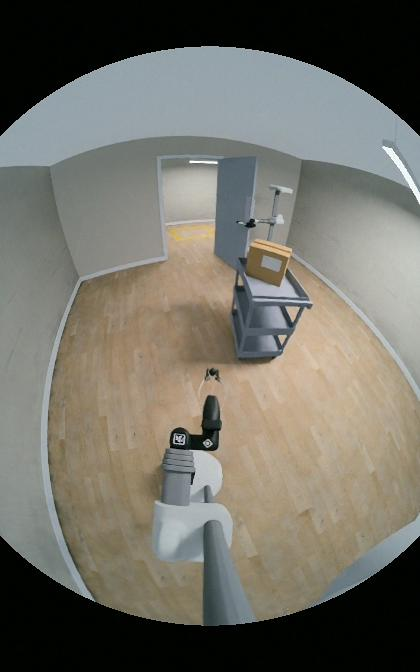

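Call:
move(blocking=false, cameras=[], r1={"base":{"translate_m":0.15,"strafe_m":-0.6},"joints":{"wrist_roll_rad":1.57,"gripper_m":0.1}})

Call:
wait(seconds=5, cameras=[])

Call:
move(blocking=false, cameras=[], r1={"base":{"rotate_rad":0.15}})

Call:
wait(seconds=3, cameras=["r1_head_camera","r1_wrist_camera","r1_head_right_camera"])

Scene clock: 446.53 s.
move: r1 moving
r1.base_odometry: x=-4.099 y=+2.519 heading=-0.291
r1.turned_by_wheels: +0.000
r1.turned_by_imu: +0.000
r1.base_tilt: forward=-1.6 right=+1.3
r1.lidar_m: 1.15 3.46 1.85 1.49 1.44 1.59 2.36 2.32 2.53 3.28 3.23 1.03
r1.base_status: translate_m moving; strafe_m moving
r1.joint_positions: lift_m=+0.750 arm_m=+0.000 wrist_yaw_rad=-0.002 wrist_pitch_rad=+0.002 wrist_roll_rad=+0.580 gripper_m=+0.005
r1.joint_status: wrist_roll_rad moving; gripper_m moving
r1.measured_speeds: translate_m=+0.031 strafe_m=-0.123 rotate_rad=+0.005 lift_m=+0.000 arm_m=+0.000 wrist_yaw_rad=+0.000 wrist_pitch_rad=+0.000 wrist_roll_rad=+1.818
r1.motor_effort: lift_m=+25(25) arm_m=-3(4) wheel_0=+9(11) wheel_1=-7(10) wheel_2=-5(5)
r1.servo_current: wrist_yaw_rad=52(72) wrist_pitch_rad=39(46) wrist_roll_rad=98(117) gripper_m=72(72)
r1.hand_pose: x=+0.4591 y=-0.0881 z=+0.9271 quat_wxyz=(+0.958, +0.286, +0.001, -0.001) (m; r1's base frame)
r1.wrist_depth_mm: - - - - - - - / - - - - - - - / - - - - 1118 1042 - / - - - - 1160 - - / - - - - - - - / - - - 204 181 831 842 / - - 189 185 146 - -
r2: as last shown
r2.lidar_m: 3.38 1.28 1.22 3.69 1.79 1.41 1.39 1.40 1.11 1.09 0.44 0.27
r2.motor_effort: lift_m=+15(15) arm_m=-10(10) wheel_0=+4(4) wheel_1=-3(3) wheel_2=+3(4)
r2.servo_current: wrist_yaw_rad=46(59) wrist_pitch_rad=59(59) wrist_roll_rad=52(52) gripper_m=98(98)
r2.contact_limits: arm_m 0.3
r2.wrist_depth_mm: - - - - - - - / - - - - - - - / - - - - - - - / - - - - - - - / - - - - - - - / - - 181 201 180 - - / - 1983 - - - 151 -
pictures: none
No camera images: "cameras" was empty.

Scene clock: 449.53 s.
earlier move: r1 done
r1.base_odometry: x=-4.125 y=+1.934 heading=-0.291
r1.turned_by_wheels: +0.000
r1.turned_by_imu: -0.003
r1.base_tilt: forward=-1.6 right=+1.3
r1.lidar_m: 0.86 0.87 2.56 2.07 2.02 2.27 2.28 2.26 2.50 2.69 2.63 2.95
r1.base_status: done
r1.joint_positions: lift_m=+0.750 arm_m=+0.000 wrist_yaw_rad=-0.002 wrist_pitch_rad=+0.002 wrist_roll_rad=+1.568 gripper_m=+0.100
r1.joint_status: all done
r1.measured_speeds: all 0
r1.motor_effort: lift_m=+24(25) arm_m=-3(4) wheel_0=+1(12) wheel_1=-1(10) wheel_2=-2(5)
r1.servo_current: wrist_yaw_rad=59(72) wrist_pitch_rad=39(52) wrist_roll_rad=33(117) gripper_m=39(91)
r1.hand_pose: x=+0.4591 y=-0.0881 z=+0.9272 quat_wxyz=(+0.708, +0.706, +0.000, -0.002) (m; r1's base frame)
r1.wrist_depth_mm: - - - - - 1863 1281 / - - - - - 1921 1308 / - - - - - 1921 1308 / - - - - - - - / - - - 931 - - 715 / - - 215 976 193 - 699 / - - - 144 - 699 699
r2.base_odometry: x=-2.413 y=-2.423 heading=-0.398
r2.turned_by_wheels: +0.000
r2.turned_by_imu: +0.000
r2.base_tilt: forward=-0.7 right=+0.1
r2.lidar_m: 3.37 1.27 1.22 3.67 1.75 1.41 1.38 1.40 1.10 1.07 0.44 0.28
r2.base_status: not commanded
r2.joint_positions: lift_m=+0.750 arm_m=+0.238 wrist_yaw_rad=-1.115 wrist_pitch_rad=+0.007 wrist_roll_rad=+0.000 gripper_m=-0.019
r2.joint_status: not commanded
r2.measured_speeds: all 0
r2.motor_effort: lift_m=+15(15) arm_m=-10(10) wheel_0=+4(5) wheel_1=-3(3) wheel_2=+4(4)
r2.servo_current: wrist_yaw_rad=59(65) wrist_pitch_rad=46(59) wrist_roll_rad=46(59) gripper_m=91(98)
r2.contact_limits: arm_m 0.3
r2.hand_pose: x=+0.4578 y=-0.2974 z=+0.9264 quat_wxyz=(+0.849, +0.002, +0.003, -0.529) (m; r2's base frame)
r2.wrist_depth_mm: - - - - - - - / - - - - - - - / - - - - - - - / - - - - - - - / - - - - - - - / - - 181 202 180 - - / - 1921 - - - 150 -
wait: 3.00 of 5 s (r1 has come to rest)
pictures: none
No camera images: "cameras" was empty.

Scene clock: 450.03 s.
move: r1 moving
r1.base_odometry: x=-4.125 y=+1.934 heading=-0.143
r1.turned_by_wheels: +0.148
r1.turned_by_imu: +0.148
r1.base_tilt: forward=-1.6 right=+1.3
r1.lidar_m: 0.83 3.53 2.34 2.03 2.02 2.43 2.23 2.27 2.70 2.66 2.68 0.87
r1.base_status: rotate_rad moving
r1.joint_positions: lift_m=+0.750 arm_m=+0.000 wrist_yaw_rad=-0.002 wrist_pitch_rad=+0.002 wrist_roll_rad=+1.568 gripper_m=+0.100
r1.joint_status: not commanded
r1.measured_speeds: translate_m=+0.001 strafe_m=+0.000 rotate_rad=+0.126 lift_m=+0.000 arm_m=+0.000 wrist_yaw_rad=+0.007 wrist_pitch_rad=+0.000 wrist_roll_rad=+0.000
r1.motor_effort: lift_m=+24(24) arm_m=-3(4) wheel_0=-2(9) wheel_1=-1(8) wheel_2=-2(7)
r1.servo_current: wrist_yaw_rad=46(59) wrist_pitch_rad=39(46) wrist_roll_rad=65(65) gripper_m=39(46)
r1.hand_pose: x=+0.4591 y=-0.0881 z=+0.9272 quat_wxyz=(+0.708, +0.706, +0.000, -0.002) (m; r1's base frame)
r1.wrist_depth_mm: - - - - - 1808 1281 / - - - - - 1863 1281 / - - - 1008 - - 707 / - - - 917 - - 691 / - - - 1008 - - 699 / - - 214 - 192 - 1229 / - - - 144 - - 1308
r2: as last shown
r2.lidar_m: 3.36 1.28 1.21 3.69 1.78 1.42 1.38 1.40 1.10 1.08 0.45 0.29
r2.servo_current: wrist_yaw_rad=59(59) wrist_pitch_rad=46(52) wrist_roll_rad=39(59) gripper_m=91(98)
r2.contact_limits: arm_m 0.3
r2.wrist_depth_mm: - - - - - - - / - - - - - - - / - - - - - - - / - - - - - - - / - - - - - - - / - - 180 202 180 - - / - 1863 - - - 150 -
pictures: none
No camera images: "cameras" was empty.

Scene clock: 450.40 s.
earlier move: r1 done
r1.base_odometry: x=-4.125 y=+1.934 heading=-0.142
r1.turned_by_wheels: +0.002
r1.turned_by_imu: +0.002
r1.base_tilt: forward=-1.6 right=+1.3
r1.lidar_m: 0.84 3.55 2.33 2.03 2.03 2.43 2.26 2.23 2.70 2.65 2.67 0.87
r1.base_status: done
r1.joint_positions: lift_m=+0.750 arm_m=+0.000 wrist_yaw_rad=-0.002 wrist_pitch_rad=+0.002 wrist_roll_rad=+1.568 gripper_m=+0.100
r1.joint_status: not commanded
r1.measured_speeds: all 0
r1.motor_effort: lift_m=+25(25) arm_m=-4(4) wheel_0=-3(9) wheel_1=-2(8) wheel_2=-1(7)
r1.servo_current: wrist_yaw_rad=46(72) wrist_pitch_rad=46(46) wrist_roll_rad=59(65) gripper_m=46(46)
r1.hand_pose: x=+0.4591 y=-0.0881 z=+0.9272 quat_wxyz=(+0.708, +0.706, +0.000, -0.002) (m; r1's base frame)
r1.wrist_depth_mm: - - - - - 1863 1308 / - - - - - 1808 1255 / - - - 1025 - - 691 / - - - 917 - - 699 / - - - 1008 1255 - 707 / - - 215 - 193 699 1229 / - - - 144 - 1921 1336
r2.base_odometry: x=-2.413 y=-2.423 heading=-0.398
r2.turned_by_wheels: +0.000
r2.turned_by_imu: +0.000
r2.base_tilt: forward=-0.7 right=+0.1
r2.lidar_m: 3.36 1.27 1.22 3.68 1.79 1.42 1.39 1.38 1.08 1.09 0.43 0.29
r2.base_status: not commanded
r2.joint_positions: lift_m=+0.750 arm_m=+0.238 wrist_yaw_rad=-1.115 wrist_pitch_rad=+0.007 wrist_roll_rad=+0.000 gripper_m=-0.019
r2.joint_status: not commanded
r2.measured_speeds: all 0
r2.motor_effort: lift_m=+15(15) arm_m=-10(11) wheel_0=+4(5) wheel_1=-2(3) wheel_2=+4(4)
r2.servo_current: wrist_yaw_rad=46(59) wrist_pitch_rad=52(59) wrist_roll_rad=52(59) gripper_m=91(98)
r2.contact_limits: arm_m 0.3
r2.hand_pose: x=+0.4578 y=-0.2974 z=+0.9264 quat_wxyz=(+0.849, +0.002, +0.003, -0.529) (m; r2's base frame)
r2.wrist_depth_mm: - - - - - - - / - - - - - - - / - - - - - - - / - - - - - - - / - - - - - - - / - - 180 201 181 - - / - 1921 - - - 151 -
wait: 0.37 of 3 s (r1 has come to rest)
pictures: r1_head_camera, r1_head_right_camera, r1_wrist_camera
Images, in order (width x height): r1_head_camera 420x560, r1_head_right_camera 420x672, r1_wrist_camera 616x392.

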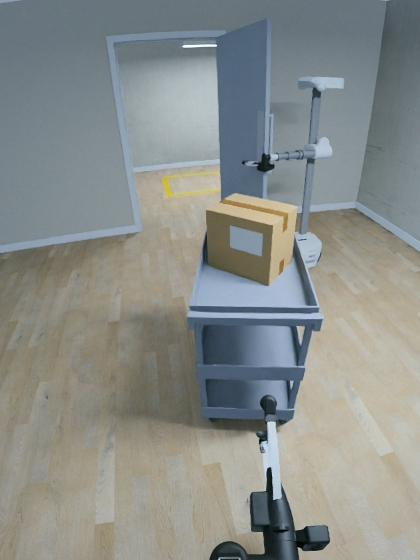

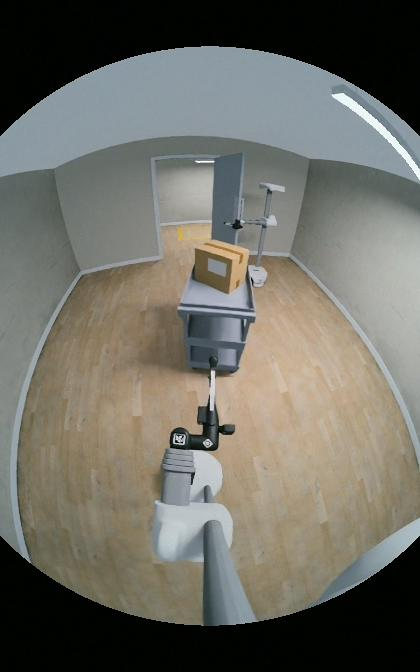

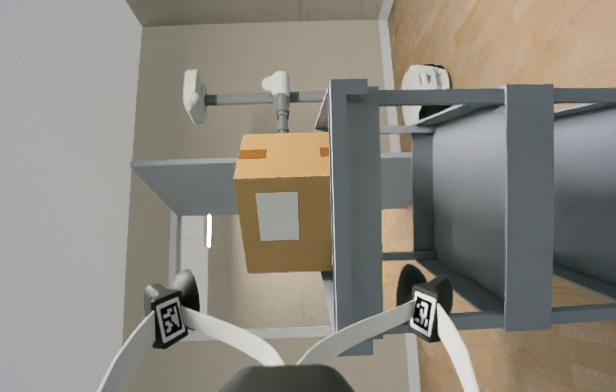

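Call:
move(blocking=false, cameras=[], r1={"base":{"rotate_rad":-0.1},"joints":{"lift_m":0.67}})

Call:
wait(seconds=2, cameras=[])

Call:
move(blocking=false, cameras=[], r1={"base":{"translate_m":0.16},"pace":"slow"})

Call:
wait(seconds=3, cameras=["r1_head_camera","r1_wrist_camera"])

Scene clock: 464.97 s.
move: r1 moving
r1.base_odometry: x=-4.125 y=+1.934 heading=-0.241
r1.turned_by_wheels: -0.100
r1.turned_by_imu: -0.100
r1.base_tilt: forward=-1.6 right=+1.2
r1.lidar_m: 0.84 3.54 2.47 2.06 2.01 2.29 2.27 2.24 2.56 2.68 2.66 2.98
r1.base_status: rotate_rad moving
r1.joint_positions: lift_m=+0.713 arm_m=+0.000 wrist_yaw_rad=-0.002 wrist_pitch_rad=+0.002 wrist_roll_rad=+1.568 gripper_m=+0.100
r1.joint_status: lift_m moving
r1.measured_speeds: translate_m=+0.000 strafe_m=+0.000 rotate_rad=+0.000 lift_m=-0.146 arm_m=+0.000 wrist_yaw_rad=+0.000 wrist_pitch_rad=+0.000 wrist_roll_rad=+0.000
r1.motor_effort: lift_m=+10(23) arm_m=-4(4) wheel_0=+1(6) wheel_1=+3(8) wheel_2=+0(5)
r1.servo_current: wrist_yaw_rad=46(59) wrist_pitch_rad=46(46) wrist_roll_rad=39(65) gripper_m=39(46)
r1.hand_pose: x=+0.4591 y=-0.0881 z=+0.8902 quat_wxyz=(+0.708, +0.706, +0.000, -0.002) (m; r1's base frame)
r1.wrist_depth_mm: - - - - - 1756 1281 / - - - - - 1808 1281 / - - - - - 1808 1205 / - - - 1060 - 732 - / - - - 917 - 707 - / - - 215 991 193 707 - / - - - 144 - 683 1255
r2: as last shown
r2.base_tilt: forward=-0.7 right=+0.0
r2.lidar_m: 3.37 1.27 1.19 3.70 1.75 1.40 1.39 1.39 1.11 1.09 0.43 0.29
r2.motor_effort: lift_m=+15(15) arm_m=-10(10) wheel_0=+4(5) wheel_1=-3(3) wheel_2=+4(4)
r2.servo_current: wrist_yaw_rad=52(52) wrist_pitch_rad=46(52) wrist_roll_rad=46(59) gripper_m=91(98)
r2.contact_limits: arm_m 0.3
r2.wrist_depth_mm: - - - - - - - / - - - - - - - / - - - - - - - / - - - - - - - / - - - - - - - / - - 181 201 180 - - / - 1983 - - - 150 -
pictures: none
No camera images: "cameras" was empty.

Scene clock: 465.77 s.
earlier move: r1 done
r1.base_odometry: x=-4.125 y=+1.934 heading=-0.241
r1.turned_by_wheels: +0.000
r1.turned_by_imu: +0.000
r1.base_tilt: forward=-1.6 right=+1.3
r1.lidar_m: 0.85 3.53 2.48 2.07 2.00 2.32 2.27 2.24 2.55 2.68 2.66 2.98
r1.base_status: done
r1.joint_positions: lift_m=+0.670 arm_m=+0.000 wrist_yaw_rad=-0.002 wrist_pitch_rad=+0.002 wrist_roll_rad=+1.568 gripper_m=+0.100
r1.joint_status: all done
r1.measured_speeds: all 0
r1.motor_effort: lift_m=+13(23) arm_m=-4(4) wheel_0=+1(6) wheel_1=+2(8) wheel_2=+0(5)
r1.servo_current: wrist_yaw_rad=52(59) wrist_pitch_rad=46(52) wrist_roll_rad=46(72) gripper_m=46(46)
r1.hand_pose: x=+0.4591 y=-0.0881 z=+0.8481 quat_wxyz=(+0.708, +0.706, +0.000, -0.002) (m; r1's base frame)
r1.wrist_depth_mm: - - - - - 1661 1182 / - - - - - 1708 1205 / - - - - - 1618 1205 / - - - 1098 - 707 - / - - 931 917 - 707 - / - - 215 699 197 699 - / - - - 144 - 683 1281
r2.base_odometry: x=-2.413 y=-2.423 heading=-0.398
r2.turned_by_wheels: +0.000
r2.turned_by_imu: +0.000
r2.base_tilt: forward=-0.7 right=+0.1
r2.lidar_m: 3.36 1.25 1.20 3.71 1.78 1.40 1.37 1.40 1.09 1.09 0.44 0.29
r2.base_status: not commanded
r2.joint_positions: lift_m=+0.750 arm_m=+0.238 wrist_yaw_rad=-1.115 wrist_pitch_rad=+0.007 wrist_roll_rad=+0.000 gripper_m=-0.019
r2.joint_status: not commanded
r2.measured_speeds: all 0
r2.motor_effort: lift_m=+15(15) arm_m=-10(10) wheel_0=+5(5) wheel_1=-3(3) wheel_2=+4(4)
r2.servo_current: wrist_yaw_rad=52(65) wrist_pitch_rad=52(52) wrist_roll_rad=46(59) gripper_m=91(98)
r2.contact_limits: arm_m 0.3
r2.hand_pose: x=+0.4578 y=-0.2974 z=+0.9264 quat_wxyz=(+0.849, +0.002, +0.003, -0.529) (m; r2's base frame)
r2.wrist_depth_mm: - - - - - - - / - - - - - - - / - - - - - - - / - - - - - - - / - - - - - - - / - - 181 201 180 - - / - 1921 - - - 150 -
wait: 0.80 of 2 s (r1 has come to rest)
pictures: none
No camera images: "cameras" was empty.

Scene clock: 466.27 s.
move: r1 moving
r1.base_odometry: x=-4.113 y=+1.931 heading=-0.241
r1.turned_by_wheels: +0.000
r1.turned_by_imu: +0.000
r1.base_tilt: forward=-1.6 right=+1.3
r1.lidar_m: 0.83 3.52 2.47 2.06 2.01 2.30 2.27 2.25 2.57 2.67 2.65 0.90
r1.base_status: translate_m moving
r1.joint_positions: lift_m=+0.670 arm_m=+0.000 wrist_yaw_rad=-0.002 wrist_pitch_rad=+0.002 wrist_roll_rad=+1.568 gripper_m=+0.100
r1.joint_status: not commanded
r1.measured_speeds: translate_m=+0.048 strafe_m=+0.001 rotate_rad=-0.003 lift_m=+0.000 arm_m=+0.000 wrist_yaw_rad=+0.000 wrist_pitch_rad=+0.000 wrist_roll_rad=+0.000
r1.motor_effort: lift_m=+13(13) arm_m=-4(4) wheel_0=+7(7) wheel_1=+5(6) wheel_2=-5(5)
r1.servo_current: wrist_yaw_rad=46(52) wrist_pitch_rad=39(46) wrist_roll_rad=46(59) gripper_m=39(46)
r1.hand_pose: x=+0.4591 y=-0.0881 z=+0.8481 quat_wxyz=(+0.708, +0.706, +0.000, -0.002) (m; r1's base frame)
r1.wrist_depth_mm: - - - - - 1708 1182 / - - - - - 1708 1182 / - - - - - 1618 1229 / - - - 1025 - 699 - / - - 946 917 - 691 - / - - 215 691 197 683 - / - - - 144 - - 1308
r2: as last shown
r2.base_tilt: forward=-0.6 right=+0.1
r2.lidar_m: 3.36 1.29 1.22 3.69 1.79 1.42 1.38 1.41 1.10 1.07 0.44 0.27
r2.motor_effort: lift_m=+15(15) arm_m=-10(10) wheel_0=+4(5) wheel_1=-2(3) wheel_2=+4(4)
r2.servo_current: wrist_yaw_rad=52(59) wrist_pitch_rad=52(59) wrist_roll_rad=46(59) gripper_m=91(98)
r2.contact_limits: arm_m 0.3
r2.wrist_depth_mm: - - - - - - - / - - - - - - - / - - - - - - - / - - - - - - - / - - - - - - - / - - 181 202 180 - - / - 1983 - - - 150 -
pictures: none
No camera images: "cameras" was empty.

Scene clock: 468.63 s.
earlier move: r1 done
r1.base_odometry: x=-3.970 y=+1.896 heading=-0.241
r1.turned_by_wheels: +0.000
r1.turned_by_imu: +0.000
r1.base_tilt: forward=-1.6 right=+1.2
r1.lidar_m: 0.69 0.71 2.53 2.09 2.08 2.38 2.41 2.41 2.73 2.63 2.61 0.74
r1.base_status: done
r1.joint_positions: lift_m=+0.670 arm_m=+0.000 wrist_yaw_rad=-0.002 wrist_pitch_rad=+0.002 wrist_roll_rad=+1.568 gripper_m=+0.100
r1.joint_status: not commanded
r1.measured_speeds: all 0
r1.motor_effort: lift_m=+13(13) arm_m=-4(4) wheel_0=+2(8) wheel_1=+3(6) wheel_2=-2(7)
r1.servo_current: wrist_yaw_rad=52(72) wrist_pitch_rad=39(52) wrist_roll_rad=59(59) gripper_m=39(52)
r1.hand_pose: x=+0.4591 y=-0.0881 z=+0.8481 quat_wxyz=(+0.708, +0.706, +0.000, -0.002) (m; r1's base frame)
r1.wrist_depth_mm: - - - - - 1661 1205 / - - - - - 1756 1182 / - - - - - 1430 1098 / - - - 549 - - 554 / - - 788 544 - - 549 / - - 216 544 193 - 544 / - - - 144 - 539 544
r2.base_odometry: x=-2.413 y=-2.423 heading=-0.398
r2.turned_by_wheels: +0.000
r2.turned_by_imu: +0.000
r2.base_tilt: forward=-0.7 right=+0.0
r2.lidar_m: 3.35 1.26 1.21 3.70 1.78 1.41 1.39 1.38 1.13 1.08 0.43 0.31
r2.base_status: not commanded
r2.joint_positions: lift_m=+0.750 arm_m=+0.238 wrist_yaw_rad=-1.115 wrist_pitch_rad=+0.007 wrist_roll_rad=+0.000 gripper_m=-0.019
r2.joint_status: not commanded
r2.measured_speeds: all 0
r2.motor_effort: lift_m=+15(15) arm_m=-10(11) wheel_0=+4(5) wheel_1=-2(3) wheel_2=+4(4)
r2.servo_current: wrist_yaw_rad=52(59) wrist_pitch_rad=52(59) wrist_roll_rad=52(59) gripper_m=98(98)
r2.contact_limits: arm_m 0.3
r2.hand_pose: x=+0.4578 y=-0.2974 z=+0.9264 quat_wxyz=(+0.849, +0.002, +0.003, -0.529) (m; r2's base frame)
r2.wrist_depth_mm: - - - - - - - / - - - - - - - / - - - - - - - / - - - - - - - / - - - - - - - / - - 181 202 180 - - / - 1921 - - - 150 -
wait: 2.37 of 3 s (r1 has come to rest)
pictures: r1_head_camera, r1_wrist_camera
Images, in order (width x height): r1_head_camera 420x560, r1_wrist_camera 616x392.

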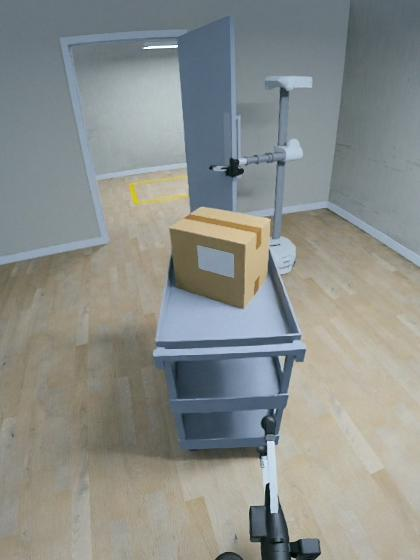

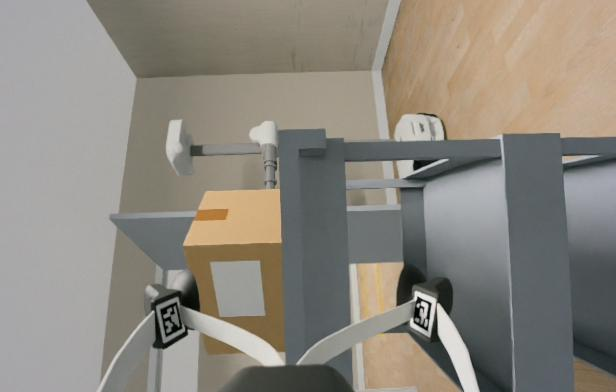

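Call:
zoom_image(camera="r1_wrist_camera", region=[180, 100, 450, 392])

Call:
zoom_image(camera="r1_head_camera", region=[130, 200, 330, 480])

Scaled by 1.726.

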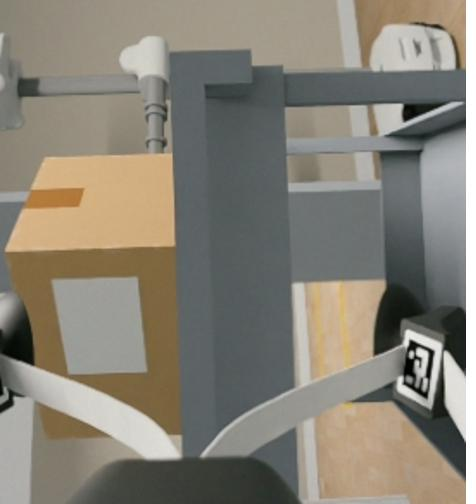

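Scaled by 1.800 from the camera's 420x560 image, which has a finer 600x800 frame.

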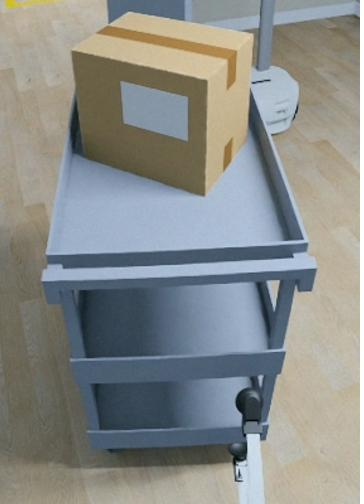

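Call:
move(blocking=false, cameras=[], r1={"joints":{"arm_m":0.2},"pace":"slow","contact_limits":{"arm_m":0.0}})

Call:
wait(seconds=5, cameras=["r1_head_camera","r1_wrist_camera"])

Scene clock: 484.80 s.
move: r1 moving
r1.base_odometry: x=-3.970 y=+1.896 heading=-0.241
r1.turned_by_wheels: +0.000
r1.turned_by_imu: +0.000
r1.base_tilt: forward=-1.6 right=+1.3
r1.lidar_m: 0.68 0.72 2.51 2.11 2.07 2.38 2.44 2.40 2.71 2.62 2.61 0.74
r1.base_status: not commanded
r1.joint_positions: lift_m=+0.670 arm_m=+0.013 wrist_yaw_rad=-0.002 wrist_pitch_rad=+0.002 wrist_roll_rad=+1.568 gripper_m=+0.100
r1.joint_status: arm_m moving
r1.measured_speeds: translate_m=+0.000 strafe_m=+0.000 rotate_rad=+0.000 lift_m=+0.000 arm_m=+0.049 wrist_yaw_rad=+0.000 wrist_pitch_rad=+0.000 wrist_roll_rad=+0.000
r1.motor_effort: lift_m=+13(13) arm_m=+6(8) wheel_0=+3(3) wheel_1=+3(4) wheel_2=-2(2)
r1.servo_current: wrist_yaw_rad=59(65) wrist_pitch_rad=33(52) wrist_roll_rad=46(65) gripper_m=46(46)
r1.contact_limits: arm_m 0
r1.hand_pose: x=+0.4716 y=-0.0881 z=+0.8481 quat_wxyz=(+0.708, +0.706, +0.000, -0.002) (m; r1's base frame)
r1.wrist_depth_mm: - - - - - 1708 1160 / - - - - - 1708 1205 / - - - - - 1397 1098 / - - - 539 - - 544 / - - 768 530 - - 535 / - - 216 521 193 - 530 / - - - 144 - 530 -
r2: as last shown
r2.lidar_m: 3.37 1.27 1.22 3.69 1.79 1.41 1.38 1.41 1.10 1.08 0.44 0.31
r2.motor_effort: lift_m=+15(15) arm_m=-10(10) wheel_0=+4(5) wheel_1=-3(3) wheel_2=+4(4)
r2.servo_current: wrist_yaw_rad=52(59) wrist_pitch_rad=46(52) wrist_roll_rad=52(52) gripper_m=91(98)
r2.contact_limits: arm_m 0.3
pictures: none
No camera images: "cameras" was empty.

Scene clock: 487.57 s.
earlier move: r1 done
r1.base_odometry: x=-3.970 y=+1.896 heading=-0.241
r1.turned_by_wheels: +0.000
r1.turned_by_imu: +0.000
r1.base_tilt: forward=-1.6 right=+1.3
r1.lidar_m: 0.68 0.70 2.55 2.10 2.06 2.36 2.42 2.40 2.72 2.62 2.60 0.74
r1.base_status: not commanded
r1.joint_positions: lift_m=+0.670 arm_m=+0.200 wrist_yaw_rad=-0.002 wrist_pitch_rad=+0.002 wrist_roll_rad=+1.568 gripper_m=+0.100
r1.joint_status: all done
r1.measured_speeds: all 0
r1.motor_effort: lift_m=+13(13) arm_m=+5(8) wheel_0=+3(3) wheel_1=+3(4) wheel_2=-2(2)
r1.servo_current: wrist_yaw_rad=52(72) wrist_pitch_rad=33(52) wrist_roll_rad=39(65) gripper_m=46(52)
r1.contact_limits: arm_m 0
r1.hand_pose: x=+0.6590 y=-0.0881 z=+0.8481 quat_wxyz=(+0.708, +0.706, +0.000, -0.002) (m; r1's base frame)
r1.wrist_depth_mm: - - - - - 1661 1182 / - - - - - 1618 1160 / - - - - 357 359 362 / - - 723 287 - - - / - - 574 286 - - - / - - 585 282 193 - - / - - 668 144 - 136 -
r2.base_odometry: x=-2.413 y=-2.423 heading=-0.398
r2.turned_by_wheels: +0.000
r2.turned_by_imu: +0.000
r2.base_tilt: forward=-0.6 right=+0.0
r2.lidar_m: 3.36 1.27 1.20 3.71 1.76 1.40 1.39 1.39 1.11 1.09 0.44 0.31
r2.base_status: not commanded
r2.joint_positions: lift_m=+0.750 arm_m=+0.238 wrist_yaw_rad=-1.115 wrist_pitch_rad=+0.007 wrist_roll_rad=+0.000 gripper_m=-0.019
r2.joint_status: not commanded
r2.measured_speeds: all 0
r2.motor_effort: lift_m=+15(15) arm_m=-10(10) wheel_0=+4(5) wheel_1=-3(3) wheel_2=+3(4)
r2.servo_current: wrist_yaw_rad=52(65) wrist_pitch_rad=46(59) wrist_roll_rad=46(65) gripper_m=91(98)
r2.contact_limits: arm_m 0.3
r2.hand_pose: x=+0.4578 y=-0.2974 z=+0.9264 quat_wxyz=(+0.849, +0.002, +0.003, -0.529) (m; r2's base frame)
r2.wrist_depth_mm: - - - - - - - / - - - - - - - / - - - - - - - / - - - - - - - / - - - - - - - / - - 182 202 180 - - / - 1863 - - - 150 -
wait: 2.77 of 5 s (r1 has come to rest)
pictures: r1_head_camera, r1_wrist_camera
Images, in order (width x height): r1_head_camera 420x560, r1_wrist_camera 616x392.

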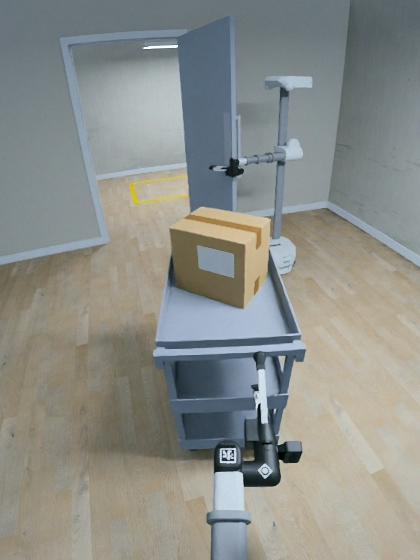

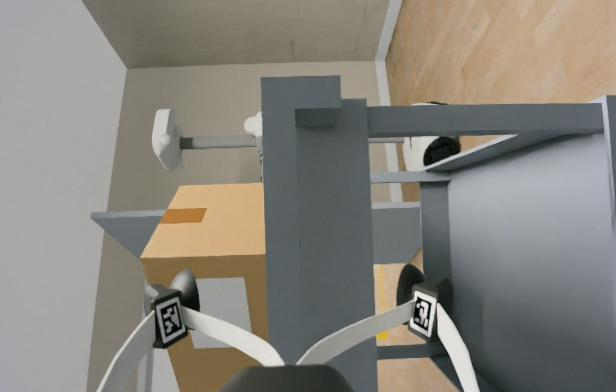

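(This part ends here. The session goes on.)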